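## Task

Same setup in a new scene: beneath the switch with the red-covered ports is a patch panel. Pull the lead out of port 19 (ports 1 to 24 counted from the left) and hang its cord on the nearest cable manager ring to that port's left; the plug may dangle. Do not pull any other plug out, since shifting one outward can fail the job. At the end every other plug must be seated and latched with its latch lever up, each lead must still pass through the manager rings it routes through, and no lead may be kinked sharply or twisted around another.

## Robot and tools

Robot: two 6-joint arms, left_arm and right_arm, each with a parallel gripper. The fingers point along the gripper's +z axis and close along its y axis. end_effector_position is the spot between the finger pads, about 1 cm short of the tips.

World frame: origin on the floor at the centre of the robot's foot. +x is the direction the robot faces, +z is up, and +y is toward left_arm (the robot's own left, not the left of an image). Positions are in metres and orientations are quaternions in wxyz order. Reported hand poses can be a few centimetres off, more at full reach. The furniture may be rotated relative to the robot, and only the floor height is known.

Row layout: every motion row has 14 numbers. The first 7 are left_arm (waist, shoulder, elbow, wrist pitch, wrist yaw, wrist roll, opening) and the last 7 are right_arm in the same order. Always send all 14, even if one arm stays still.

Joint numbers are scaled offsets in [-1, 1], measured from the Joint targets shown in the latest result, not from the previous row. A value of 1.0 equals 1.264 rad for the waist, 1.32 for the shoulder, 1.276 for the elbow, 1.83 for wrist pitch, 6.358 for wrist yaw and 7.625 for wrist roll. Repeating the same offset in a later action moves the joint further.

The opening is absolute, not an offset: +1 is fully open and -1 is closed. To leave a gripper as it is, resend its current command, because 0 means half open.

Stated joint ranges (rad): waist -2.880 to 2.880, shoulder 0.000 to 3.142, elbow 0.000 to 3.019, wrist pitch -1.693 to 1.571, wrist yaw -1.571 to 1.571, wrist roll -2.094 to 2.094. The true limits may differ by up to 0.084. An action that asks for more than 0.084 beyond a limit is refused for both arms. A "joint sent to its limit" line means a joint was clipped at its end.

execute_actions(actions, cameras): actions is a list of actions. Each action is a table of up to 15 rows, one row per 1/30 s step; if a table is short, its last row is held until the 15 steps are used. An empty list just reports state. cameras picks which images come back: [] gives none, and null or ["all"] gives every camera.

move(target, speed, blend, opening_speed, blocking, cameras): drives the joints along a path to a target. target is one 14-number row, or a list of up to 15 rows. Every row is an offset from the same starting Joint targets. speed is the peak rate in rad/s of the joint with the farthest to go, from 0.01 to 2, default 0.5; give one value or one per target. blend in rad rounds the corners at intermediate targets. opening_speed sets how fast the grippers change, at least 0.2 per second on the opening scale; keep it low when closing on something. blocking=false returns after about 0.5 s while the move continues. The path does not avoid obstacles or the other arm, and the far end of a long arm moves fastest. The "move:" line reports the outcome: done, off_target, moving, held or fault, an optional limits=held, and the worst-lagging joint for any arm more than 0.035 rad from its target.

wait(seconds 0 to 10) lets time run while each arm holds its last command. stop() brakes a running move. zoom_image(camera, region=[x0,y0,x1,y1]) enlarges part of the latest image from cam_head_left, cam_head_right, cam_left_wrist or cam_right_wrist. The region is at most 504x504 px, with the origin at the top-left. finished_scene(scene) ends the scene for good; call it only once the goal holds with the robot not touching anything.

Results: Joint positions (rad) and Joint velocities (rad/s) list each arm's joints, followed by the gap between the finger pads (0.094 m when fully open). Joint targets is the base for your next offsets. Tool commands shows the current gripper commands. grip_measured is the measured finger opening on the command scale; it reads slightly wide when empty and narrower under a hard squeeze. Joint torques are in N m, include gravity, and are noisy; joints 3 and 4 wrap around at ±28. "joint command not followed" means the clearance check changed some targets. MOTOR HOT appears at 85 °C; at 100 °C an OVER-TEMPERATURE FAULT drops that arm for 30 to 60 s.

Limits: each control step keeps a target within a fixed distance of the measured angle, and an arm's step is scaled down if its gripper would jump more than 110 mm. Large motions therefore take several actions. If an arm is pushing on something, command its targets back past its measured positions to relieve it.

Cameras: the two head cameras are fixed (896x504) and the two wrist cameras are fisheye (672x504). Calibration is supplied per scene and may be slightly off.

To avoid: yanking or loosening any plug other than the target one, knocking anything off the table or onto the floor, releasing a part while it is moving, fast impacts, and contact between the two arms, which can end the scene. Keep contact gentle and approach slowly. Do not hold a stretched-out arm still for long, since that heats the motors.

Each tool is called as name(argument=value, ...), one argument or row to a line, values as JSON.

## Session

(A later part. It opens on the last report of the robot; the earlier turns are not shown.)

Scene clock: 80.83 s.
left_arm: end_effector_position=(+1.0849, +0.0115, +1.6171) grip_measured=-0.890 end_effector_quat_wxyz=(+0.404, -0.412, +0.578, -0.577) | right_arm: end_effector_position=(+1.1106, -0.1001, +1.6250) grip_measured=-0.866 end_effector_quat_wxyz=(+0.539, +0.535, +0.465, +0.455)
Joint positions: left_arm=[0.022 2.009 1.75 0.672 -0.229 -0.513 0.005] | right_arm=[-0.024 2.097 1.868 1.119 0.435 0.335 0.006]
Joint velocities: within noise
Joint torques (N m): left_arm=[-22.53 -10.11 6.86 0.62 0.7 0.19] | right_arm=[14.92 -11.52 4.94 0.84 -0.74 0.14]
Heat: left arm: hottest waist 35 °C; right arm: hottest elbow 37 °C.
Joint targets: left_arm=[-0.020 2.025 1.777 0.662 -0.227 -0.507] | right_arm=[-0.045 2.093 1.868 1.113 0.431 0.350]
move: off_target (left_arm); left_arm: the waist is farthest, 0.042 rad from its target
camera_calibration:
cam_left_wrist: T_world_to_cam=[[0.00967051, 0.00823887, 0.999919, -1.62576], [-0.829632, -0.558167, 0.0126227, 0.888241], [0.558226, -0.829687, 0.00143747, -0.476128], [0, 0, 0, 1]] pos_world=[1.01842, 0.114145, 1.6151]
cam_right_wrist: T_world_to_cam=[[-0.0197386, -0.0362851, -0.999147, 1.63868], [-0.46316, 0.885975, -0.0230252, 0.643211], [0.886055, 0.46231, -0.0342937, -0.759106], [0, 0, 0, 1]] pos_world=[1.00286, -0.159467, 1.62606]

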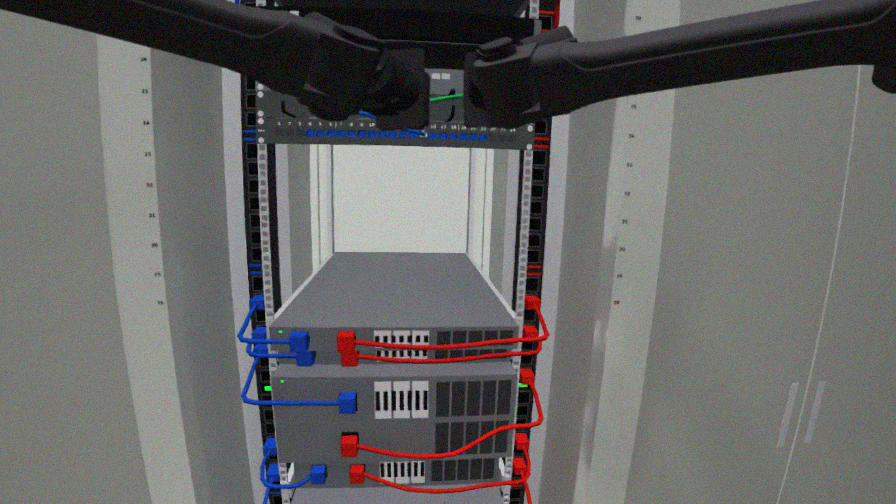

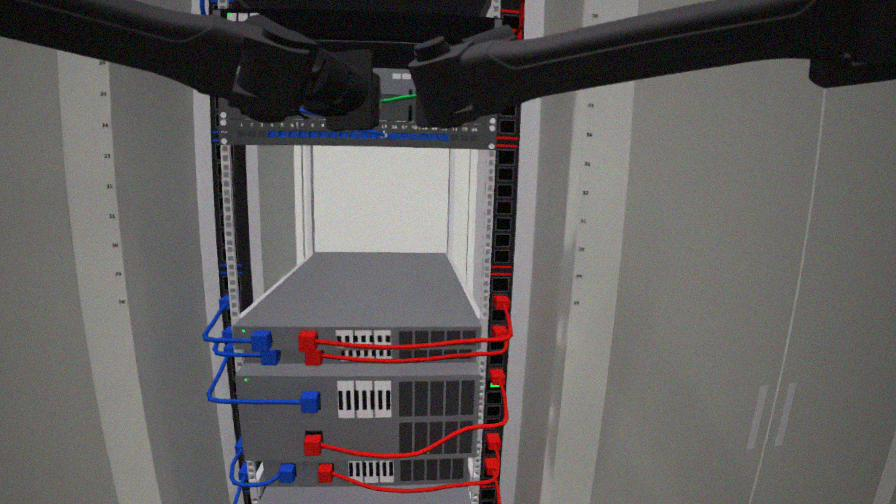

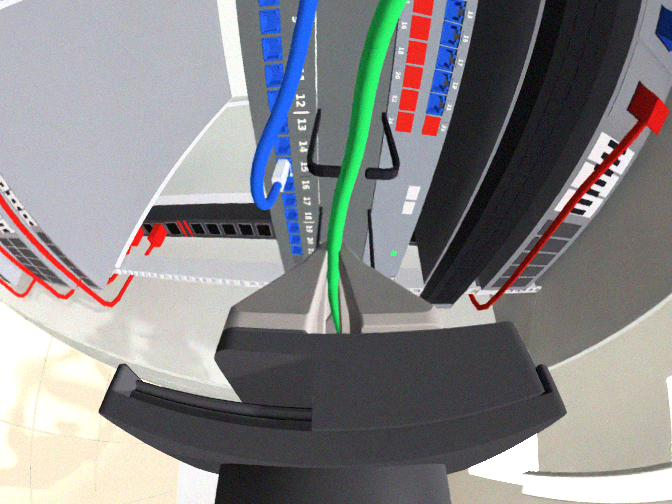

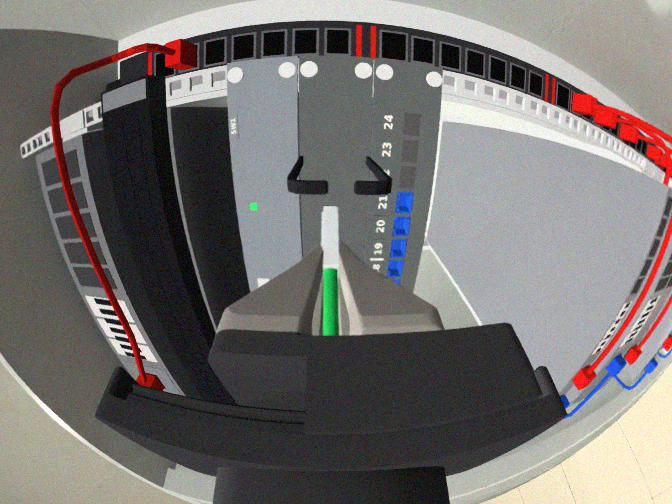

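move(
  target=[0.0538,0.047,0.1207,-0.0525,0.0024,0,-0.95,0,0,0,0,0,0,-0.95],
  speed=0.1,
  cameras=["cam_left_wrist","cam_right_wrist","cam_head_left","cam_head_right"],
)

zoom_image(
  camera="cam_head_left",
  region=[410, 70, 490, 140],
)

zoom_image(
  camera="cam_head_right",
  region=[360, 70, 440, 140],
)

Scene clock: 84.37 s.
left_arm: end_effector_position=(+1.1174, +0.0072, +1.6279) grip_measured=-0.890 end_effector_quat_wxyz=(+0.405, -0.410, +0.577, -0.579) | right_arm: end_effector_position=(+1.1113, -0.1026, +1.6264) grip_measured=-0.866 end_effector_quat_wxyz=(+0.539, +0.536, +0.464, +0.455)
Joint positions: left_arm=[0.026 2.066 1.903 0.577 -0.218 -0.513 0.005] | right_arm=[-0.024 2.094 1.868 1.119 0.435 0.336 0.006]
Joint velocities: within noise
Joint torques (N m): left_arm=[-18.37 -10.52 6.95 0.55 0.89 0.19] | right_arm=[14.92 -10.87 4.96 0.94 -0.74 0.11]
Heat: left arm: hottest waist 36 °C; right arm: hottest elbow 36 °C.
Joint targets: left_arm=[0.048 2.088 1.931 0.565 -0.212 -0.507] | right_arm=[-0.045 2.093 1.868 1.113 0.431 0.350]
move: done
camera_calibration:
cam_left_wrist: T_world_to_cam=[[0.0020095, 0.00990257, 0.999949, -1.62827], [-0.830969, -0.556272, 0.00717872, 0.923017], [0.556315, -0.830941, 0.0071109, -0.504933], [0, 0, 0, 1]] pos_world=[1.05117, 0.110003, 1.62515]
cam_right_wrist: T_world_to_cam=[[-0.0183932, -0.0338514, -0.999258, 1.63893], [-0.460521, 0.887386, -0.0215848, 0.640656], [0.887458, 0.459782, -0.0319112, -0.764249], [0, 0, 0, 1]] pos_world=[1.00342, -0.161641, 1.62715]

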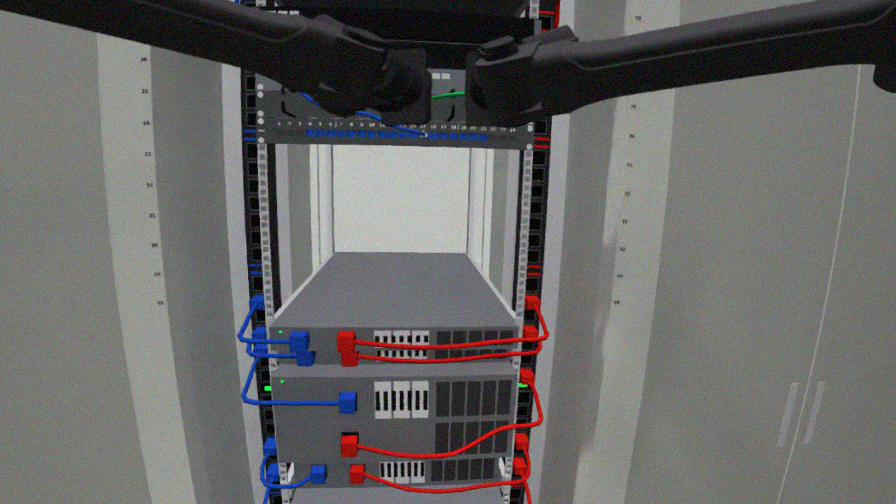

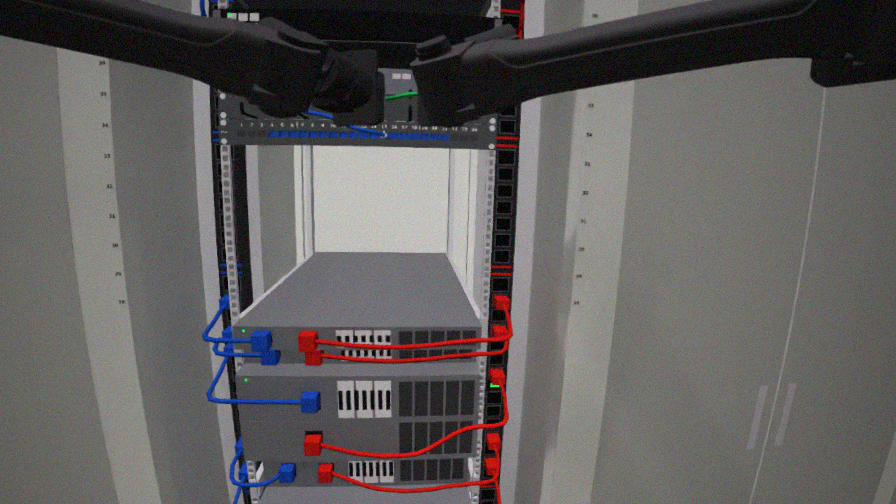

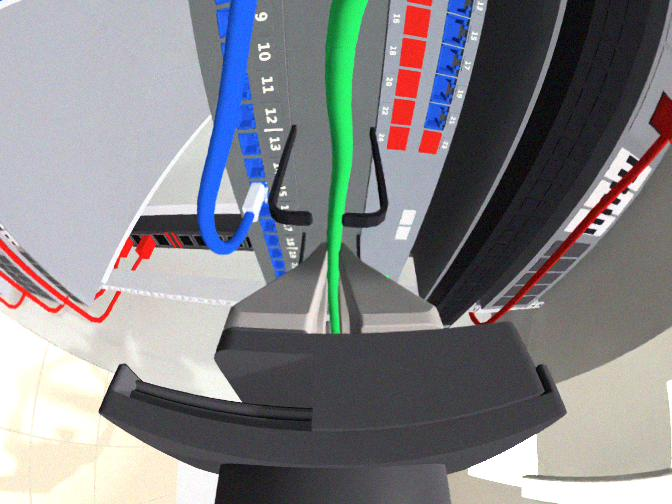

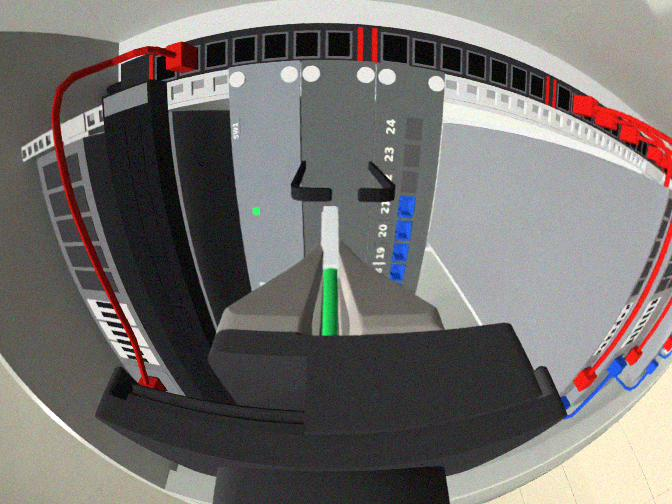

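Scaled by 6.300 from the camera's 896x504 image, which has a finer 1280x720 frame.

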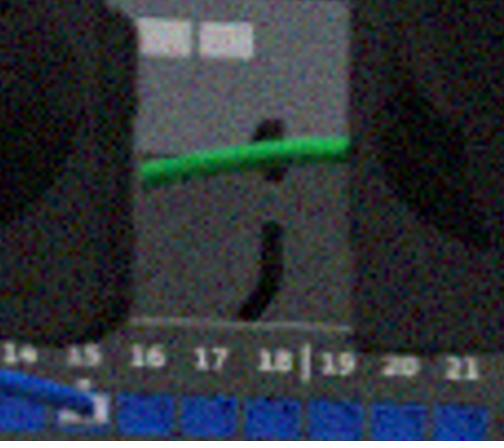

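Scaled by 6.300 from the camera's 896x504 image, which has a finer 1280x720 frame.

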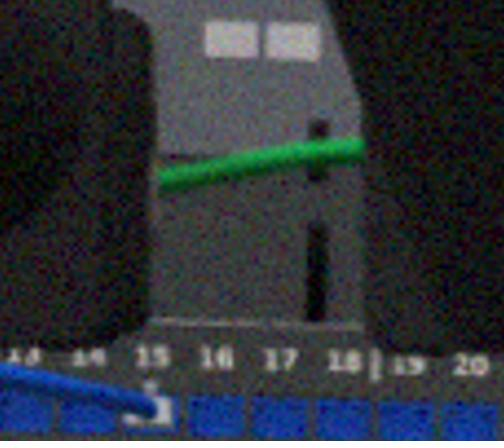

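move(
  target=[0.0146,0,0,0,0,0,-0.95,-0.0142,0,0,0,0,0,-0.95],
  speed=0.1,
  cameras=["cam_left_wrist","cam_head_left","cam_head_right"],
)

zoom_image(
  camera="cam_head_left",
  region=[410, 70, 490, 140],
)

zoom_image(
  camera="cam_head_right",
  region=[360, 70, 440, 140],
)

Scene clock: 85.57 s.
left_arm: end_effector_position=(+1.1192, +0.0060, +1.6123) grip_measured=-0.890 end_effector_quat_wxyz=(+0.404, -0.410, +0.583, -0.574) | right_arm: end_effector_position=(+1.1152, -0.1085, +1.6151) grip_measured=-0.866 end_effector_quat_wxyz=(+0.542, +0.537, +0.466, +0.448)
Joint positions: left_arm=[0.042 2.074 1.903 0.574 -0.216 -0.513 0.005] | right_arm=[-0.041 2.094 1.868 1.119 0.435 0.336 0.006]
Joint velocities: within noise
Joint torques (N m): left_arm=[-18.08 -11.11 6.93 0.7 0.8 0.19] | right_arm=[15.27 -11.28 5 0.84 -0.74 0.12]
Heat: left arm: hottest waist 36 °C; right arm: hottest elbow 36 °C.
Joint targets: left_arm=[0.066 2.088 1.931 0.565 -0.212 -0.507] | right_arm=[-0.063 2.093 1.868 1.113 0.431 0.350]
move: done
camera_calibration:
cam_left_wrist: T_world_to_cam=[[0.0141051, -0.00365738, 0.999894, -1.62604], [-0.832195, -0.554398, 0.00971159, 0.921195], [0.554304, -0.832244, -0.0108635, -0.47559], [0, 0, 0, 1]] pos_world=[1.05317, 0.108955, 1.61176]
Images, in order (width x height): cam_head_left 896x504, cam_head_right 896x504, cam_left_wrist 672x504.

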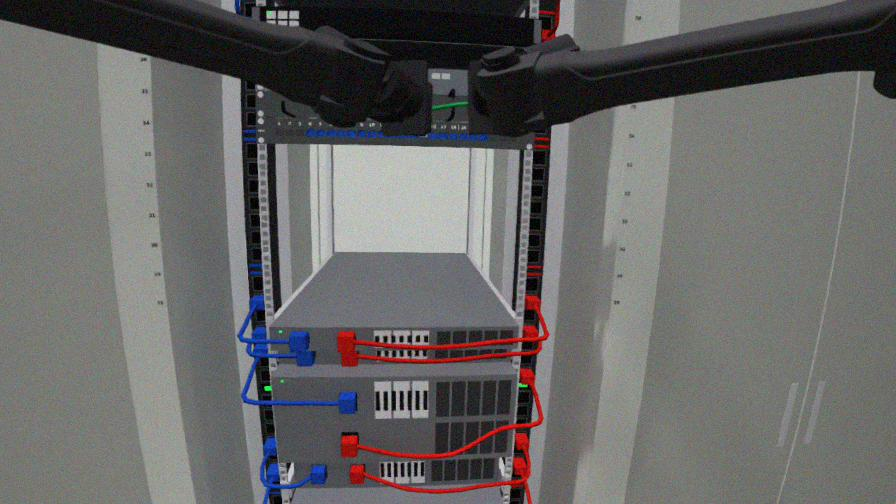

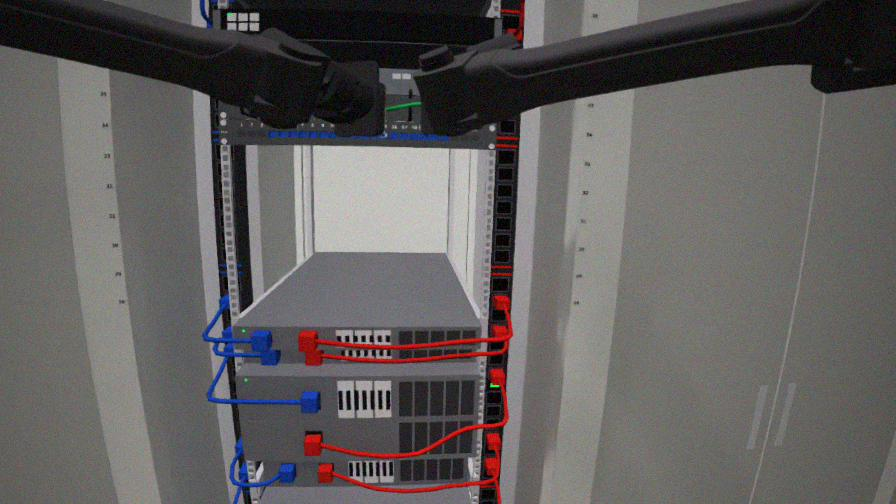

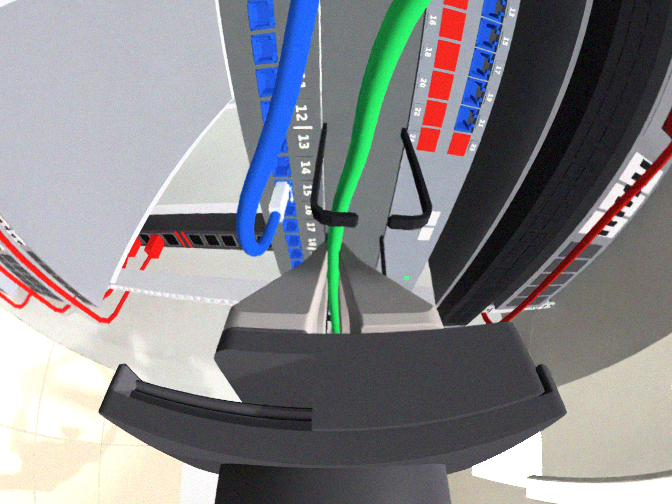

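Scaled by 6.300 from the camera's 896x504 image, which has a finer 1280x720 frame.

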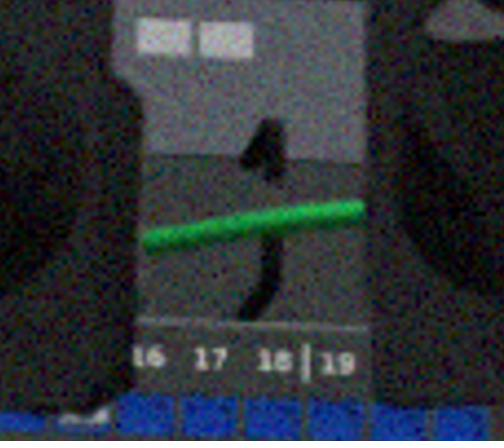

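Scaled by 6.300 from the camera's 896x504 image, which has a finer 1280x720 frame.

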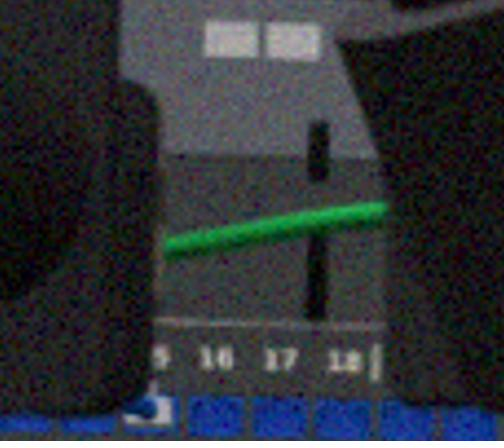

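move(
  target=[0,0,0,0,0,0,-0.95,0.058,0,0,-0.0109,0,0,-0.95],
  speed=0.1,
  cameras=["cam_left_wrist","cam_head_left","cam_head_right"],
)

zoom_image(
  camera="cam_head_left",
  region=[410, 70, 490, 140],
)

zoom_image(
  camera="cam_head_right",
  region=[360, 70, 440, 140],
)

Scene clock: 87.57 s.
left_arm: end_effector_position=(+1.1194, +0.0062, +1.6117) grip_measured=-0.890 end_effector_quat_wxyz=(+0.404, -0.410, +0.584, -0.573) | right_arm: end_effector_position=(+1.1144, -0.1042, +1.6178) grip_measured=-0.866 end_effector_quat_wxyz=(+0.539, +0.535, +0.470, +0.451)
Joint positions: left_arm=[0.042 2.074 1.903 0.574 -0.216 -0.513 0.005] | right_arm=[-0.035 2.094 1.868 1.107 0.435 0.336 0.006]
Joint velocities: within noise
Joint torques (N m): left_arm=[-17.79 -11.16 6.94 0.72 0.8 0.19] | right_arm=[20.42 -11.11 4.96 0.59 -0.72 0.12]
Heat: left arm: hottest waist 36 °C; right arm: hottest waist 36 °C.
Joint targets: left_arm=[0.067 2.088 1.931 0.565 -0.212 -0.507] | right_arm=[0.011 2.093 1.868 1.093 0.431 0.350]
move: off_target (right_arm); right_arm: the waist is farthest, 0.046 rad from its target
camera_calibration:
cam_left_wrist: T_world_to_cam=[[0.0145508, -0.00412913, 0.999886, -1.62596], [-0.831971, -0.554732, 0.0098164, 0.92111], [0.554628, -0.832019, -0.0115071, -0.474814], [0, 0, 0, 1]] pos_world=[1.05334, 0.109202, 1.61127]
Images, in order (width x height): cam_head_left 896x504, cam_head_right 896x504, cam_left_wrist 672x504.

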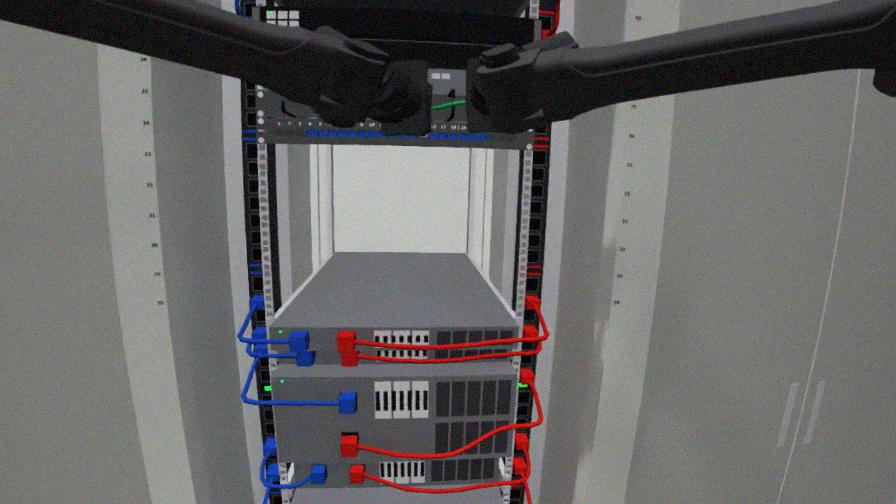

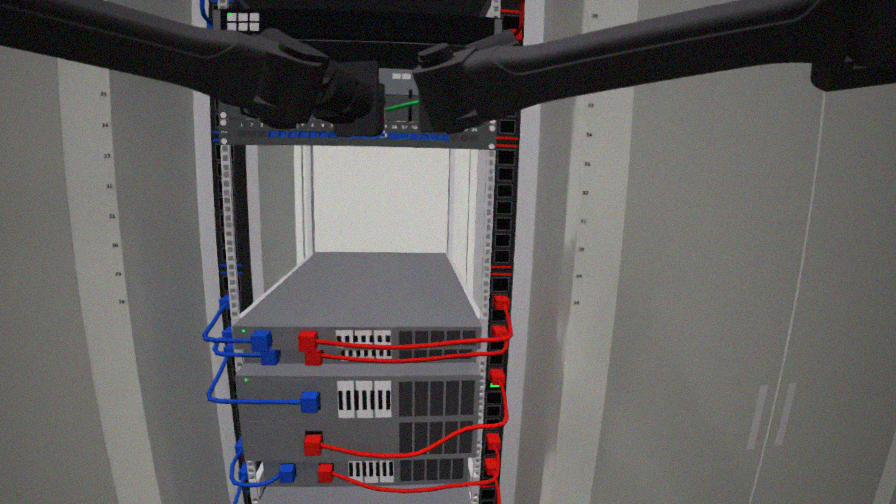

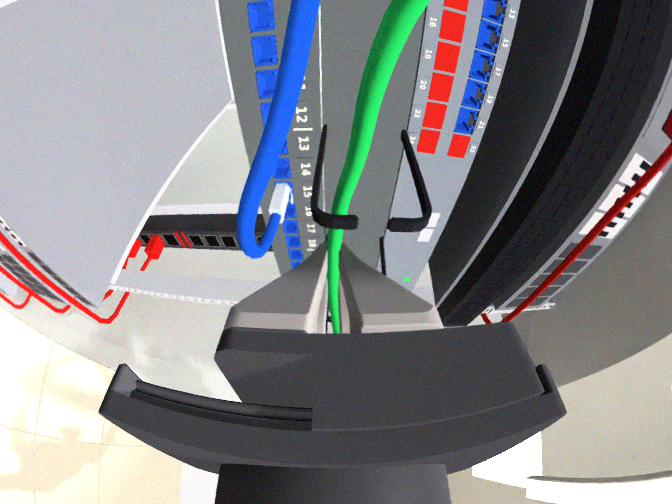

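Scaled by 6.300 from the camera's 896x504 image, which has a finer 1280x720 frame.

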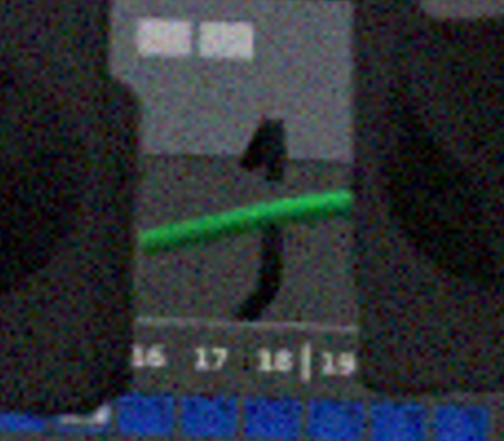

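Scaled by 6.300 from the camera's 896x504 image, which has a finer 1280x720 frame.

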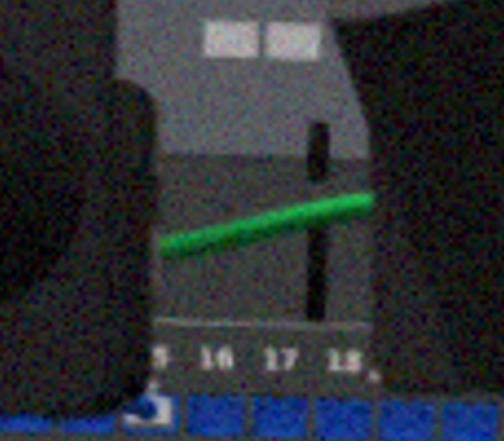

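move(
  target=[0,0,0,0,0,0,-0.95,0.0103,0,0,0,0,0,-0.95],
  speed=0.1,
  cameras=["cam_head_left","cam_head_right"],
)

zoom_image(
  camera="cam_head_left",
  region=[410, 70, 490, 140],
)

zoom_image(
  camera="cam_head_right",
  region=[360, 70, 440, 140],
)

Scene clock: 88.63 s.
left_arm: end_effector_position=(+1.1195, +0.0064, +1.6114) grip_measured=-0.890 end_effector_quat_wxyz=(+0.404, -0.410, +0.584, -0.573) | right_arm: end_effector_position=(+1.1113, -0.0996, +1.6265) grip_measured=-0.866 end_effector_quat_wxyz=(+0.537, +0.533, +0.468, +0.456)
Joint positions: left_arm=[0.043 2.074 1.903 0.574 -0.216 -0.513 0.005] | right_arm=[-0.022 2.094 1.868 1.107 0.435 0.336 0.006]
Joint velocities: within noise
Joint torques (N m): left_arm=[-18.14 -11.16 6.95 0.7 0.8 0.19] | right_arm=[20.42 -11.16 4.93 0.58 -0.74 0.13]
Heat: left arm: hottest waist 36 °C; right arm: hottest waist 36 °C.
Joint targets: left_arm=[0.066 2.088 1.931 0.565 -0.212 -0.507] | right_arm=[0.024 2.093 1.868 1.093 0.431 0.350]
move: off_target (right_arm); right_arm: the waist is farthest, 0.046 rad from its target
Images, in order (width x height): cam_head_left 896x504, cam_head_right 896x504.

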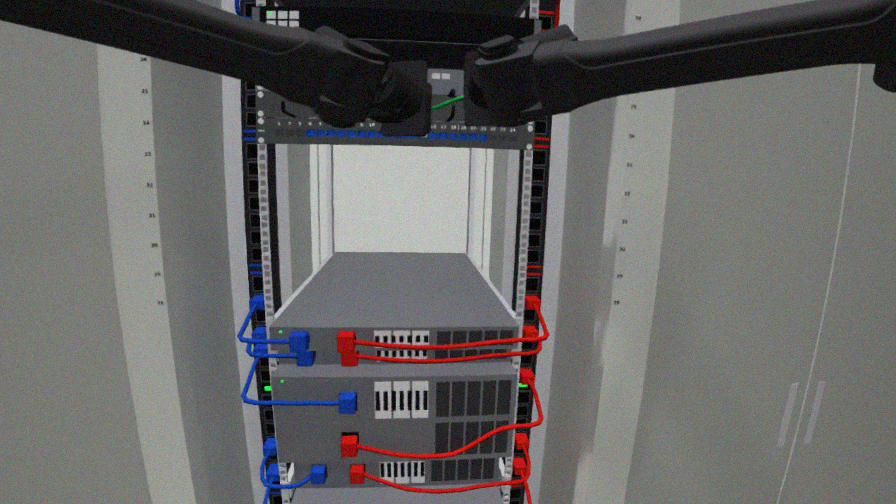

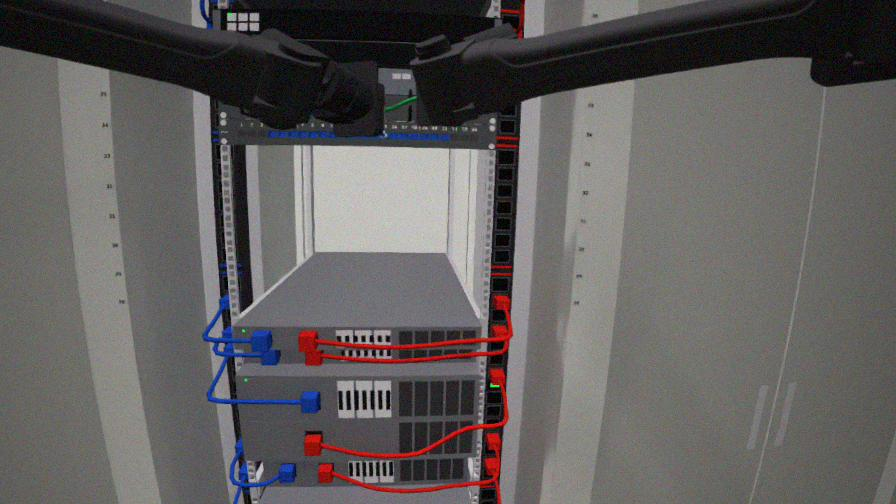

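Scaled by 6.300 from the camera's 896x504 image, which has a finer 1280x720 frame.

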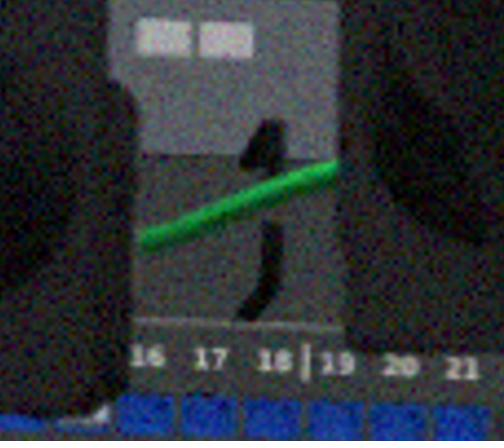

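Scaled by 6.300 from the camera's 896x504 image, which has a finer 1280x720 frame.

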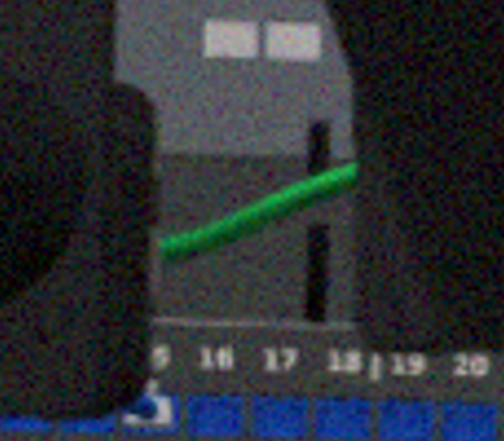

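move(
  target=[0.0095,0.0455,0.1254,-0.053,0.0024,-0.0007,-0.95,0,0.0341,0.0658,-0.0153,-0.0005,0,-0.95],
  speed=0.1,
  cameras=["cam_left_wrist","cam_head_left","cam_head_right","cam_right_wrist"],
)

zoom_image(
  camera="cam_head_left",
  region=[410, 70, 490, 140],
)

zoom_image(
  camera="cam_head_right",
  region=[360, 70, 440, 140],
)

Scene clock: 91.90 s.
left_arm: end_effector_position=(+1.1459, -0.0004, +1.6199) grip_measured=-0.890 end_effector_quat_wxyz=(+0.402, -0.404, +0.584, -0.578) | right_arm: end_effector_position=(+1.1241, -0.1047, +1.6344) grip_measured=-0.866 end_effector_quat_wxyz=(+0.540, +0.536, +0.462, +0.456)
Joint positions: left_arm=[0.045 2.134 2.052 0.478 -0.201 -0.513 0.005] | right_arm=[-0.022 2.109 1.926 1.078 0.433 0.336 0.006]
Joint velocities: within noise
Joint torques (N m): left_arm=[-18.14 -11.81 7.92 0.68 0.79 0.13] | right_arm=[20.78 -8.7 7.2 0.5 -0.76 0.12]
Heat: left arm: hottest waist 36 °C; right arm: hottest waist 36 °C.
Joint targets: left_arm=[0.079 2.148 2.091 0.469 -0.197 -0.513] | right_arm=[0.024 2.138 1.952 1.064 0.428 0.350]
move: off_target (left_arm, right_arm); left_arm: the elbow is farthest, 0.039 rad from its target; right_arm: the waist is farthest, 0.046 rad from its target
camera_calibration:
cam_left_wrist: T_world_to_cam=[[0.00641624, -0.00380313, 0.999972, -1.62535], [-0.838796, -0.544435, 0.00331145, 0.957796], [0.544408, -0.838794, -0.00668328, -0.491045], [0, 0, 0, 1]] pos_world=[1.08115, 0.103391, 1.61885]
cam_right_wrist: T_world_to_cam=[[-0.0152303, -0.031785, -0.999379, 1.64391], [-0.458896, 0.888236, -0.0212566, 0.64627], [0.888359, 0.458287, -0.0281141, -0.781783], [0, 0, 0, 1]] pos_world=[1.01611, -0.163507, 1.63465]

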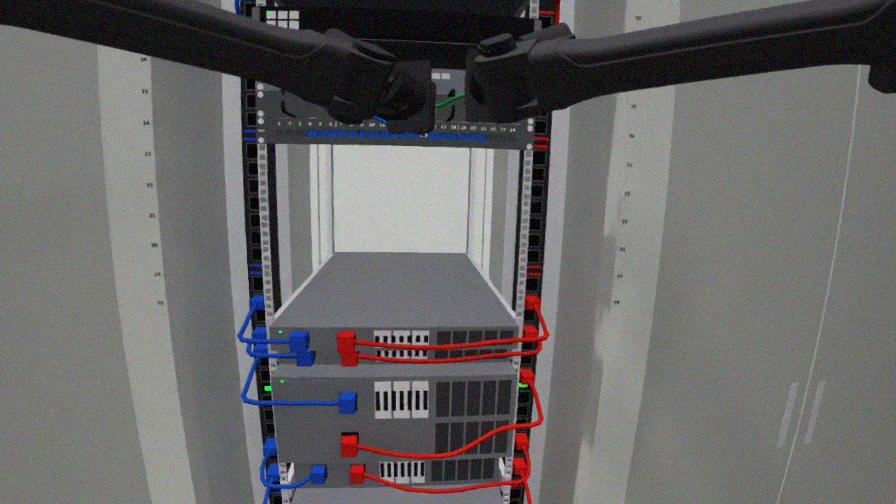

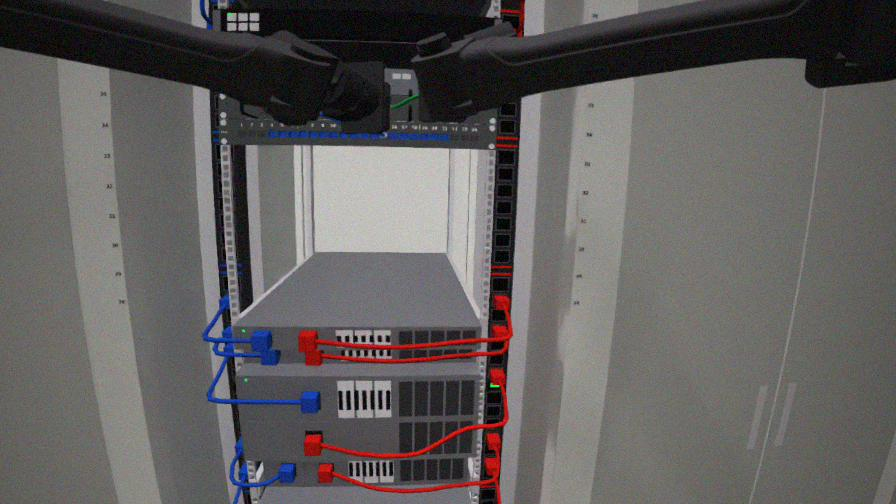

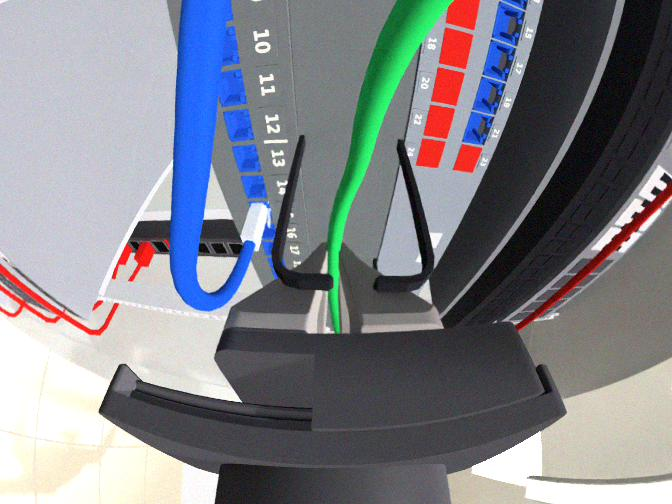

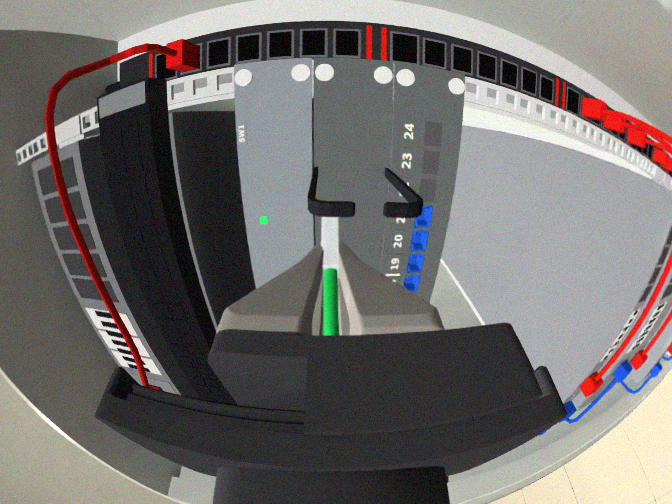

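Scaled by 6.300 from the camera's 896x504 image, which has a finer 1280x720 frame.

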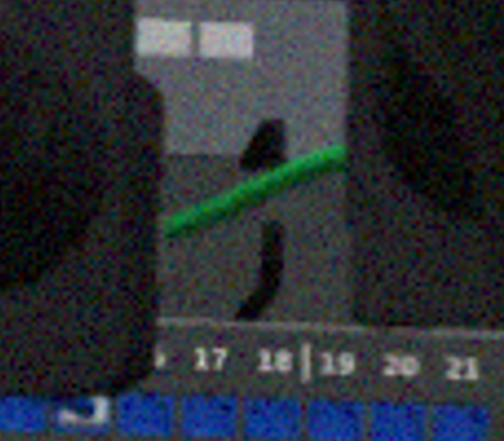

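Scaled by 6.300 from the camera's 896x504 image, which has a finer 1280x720 frame.

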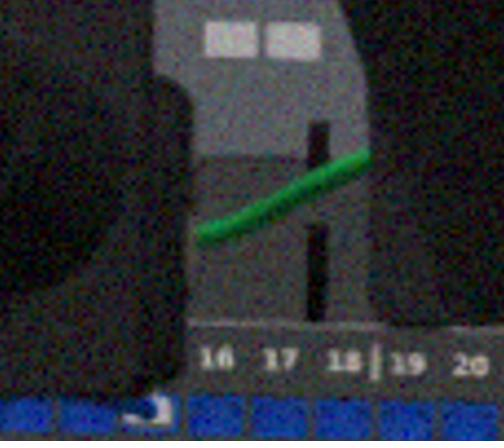

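move(
  target=[0.0127,0,0,0,0,0,-0.95,0,0,0,-0.0164,0,0,-0.95],
  speed=0.1,
  cameras=["cam_left_wrist","cam_head_left","cam_head_right","cam_right_wrist"],
)

zoom_image(
  camera="cam_head_left",
  region=[410, 70, 490, 140],
)

zoom_image(
  camera="cam_head_right",
  region=[360, 70, 440, 140],
)

Scene clock: 93.43 s.
left_arm: end_effector_position=(+1.1464, +0.0000, +1.6190) grip_measured=-0.890 end_effector_quat_wxyz=(+0.403, -0.403, +0.584, -0.578) | right_arm: end_effector_position=(+1.1263, -0.1016, +1.6340) grip_measured=-0.866 end_effector_quat_wxyz=(+0.536, +0.532, +0.470, +0.457)
Joint positions: left_arm=[0.047 2.134 2.052 0.478 -0.198 -0.512 0.005] | right_arm=[-0.022 2.109 1.932 1.054 0.433 0.336 0.006]
Joint velocities: within noise
Joint torques (N m): left_arm=[-17.03 -11.81 7.94 0.68 0.64 0.12] | right_arm=[20.6 -8.29 6.54 0.35 -0.8 0.12]
Heat: left arm: hottest waist 36 °C; right arm: hottest waist 36 °C.
Joint targets: left_arm=[0.095 2.148 2.091 0.469 -0.197 -0.513] | right_arm=[0.024 2.138 1.952 1.035 0.428 0.350]
move: off_target (left_arm, right_arm); left_arm: the waist is farthest, 0.048 rad from its target; right_arm: the waist is farthest, 0.046 rad from its target
camera_calibration:
cam_left_wrist: T_world_to_cam=[[0.00459946, -0.00429914, 0.99998, -1.62235], [-0.839187, -0.543841, 0.00152178, 0.96175], [0.543824, -0.839177, -0.00610916, -0.491198], [0, 0, 0, 1]] pos_world=[1.08167, 0.103863, 1.61786]
cam_right_wrist: T_world_to_cam=[[-0.0216992, -0.0390383, -0.999002, 1.64959], [-0.473471, 0.880479, -0.0241225, 0.664832], [0.880542, 0.472475, -0.0375893, -0.759461], [0, 0, 0, 1]] pos_world=[1.01931, -0.162147, 1.63543]

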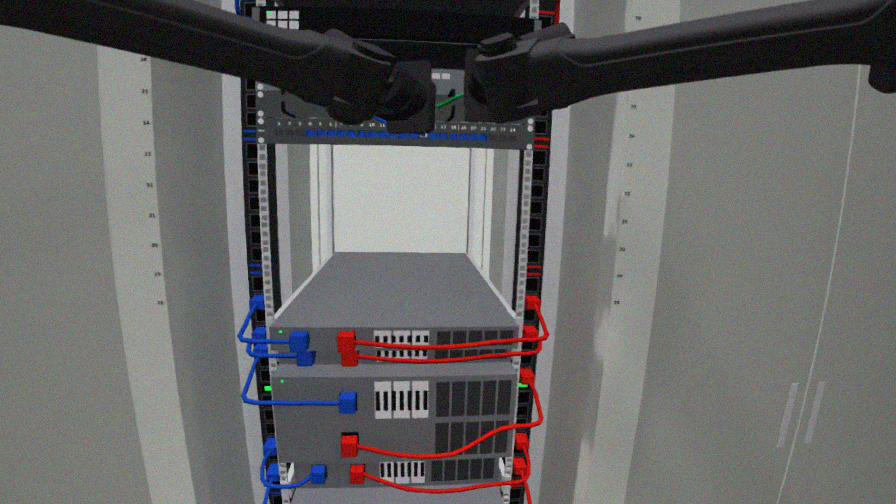

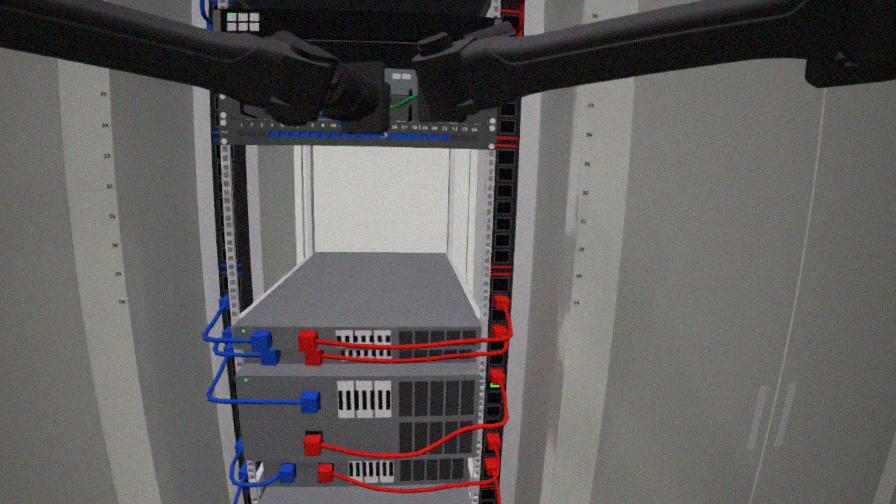

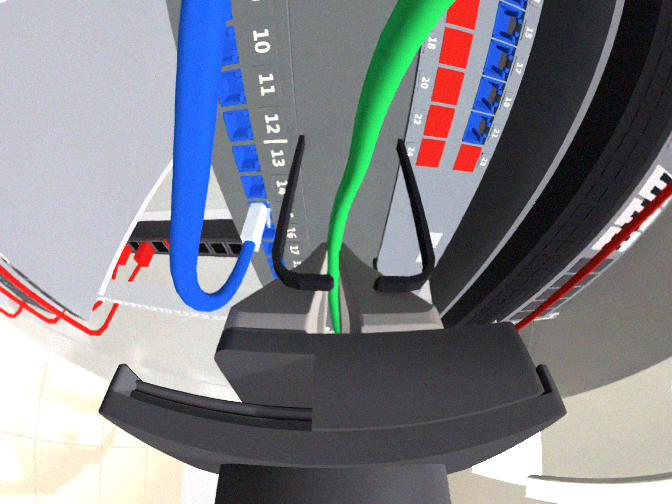

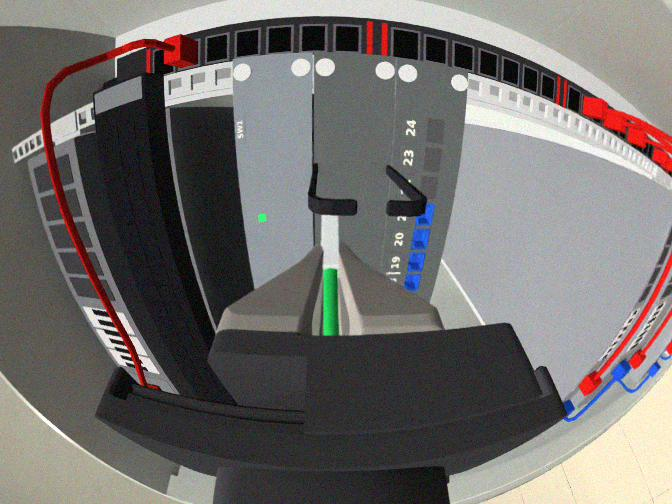

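Scaled by 6.300 from the camera's 896x504 image, which has a finer 1280x720 frame.

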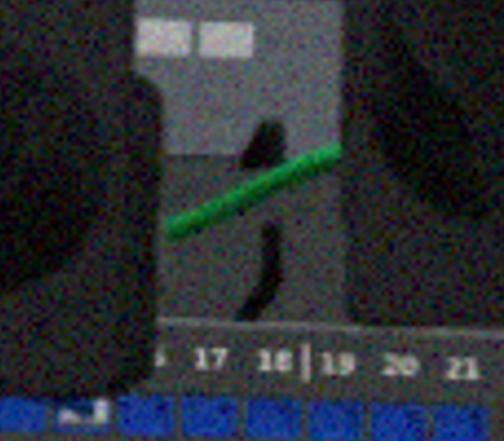

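Scaled by 6.300 from the camera's 896x504 image, which has a finer 1280x720 frame.

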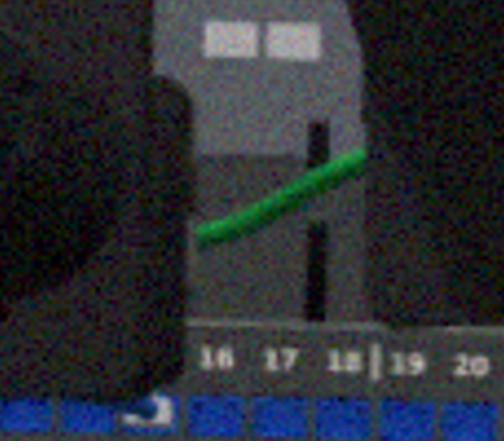

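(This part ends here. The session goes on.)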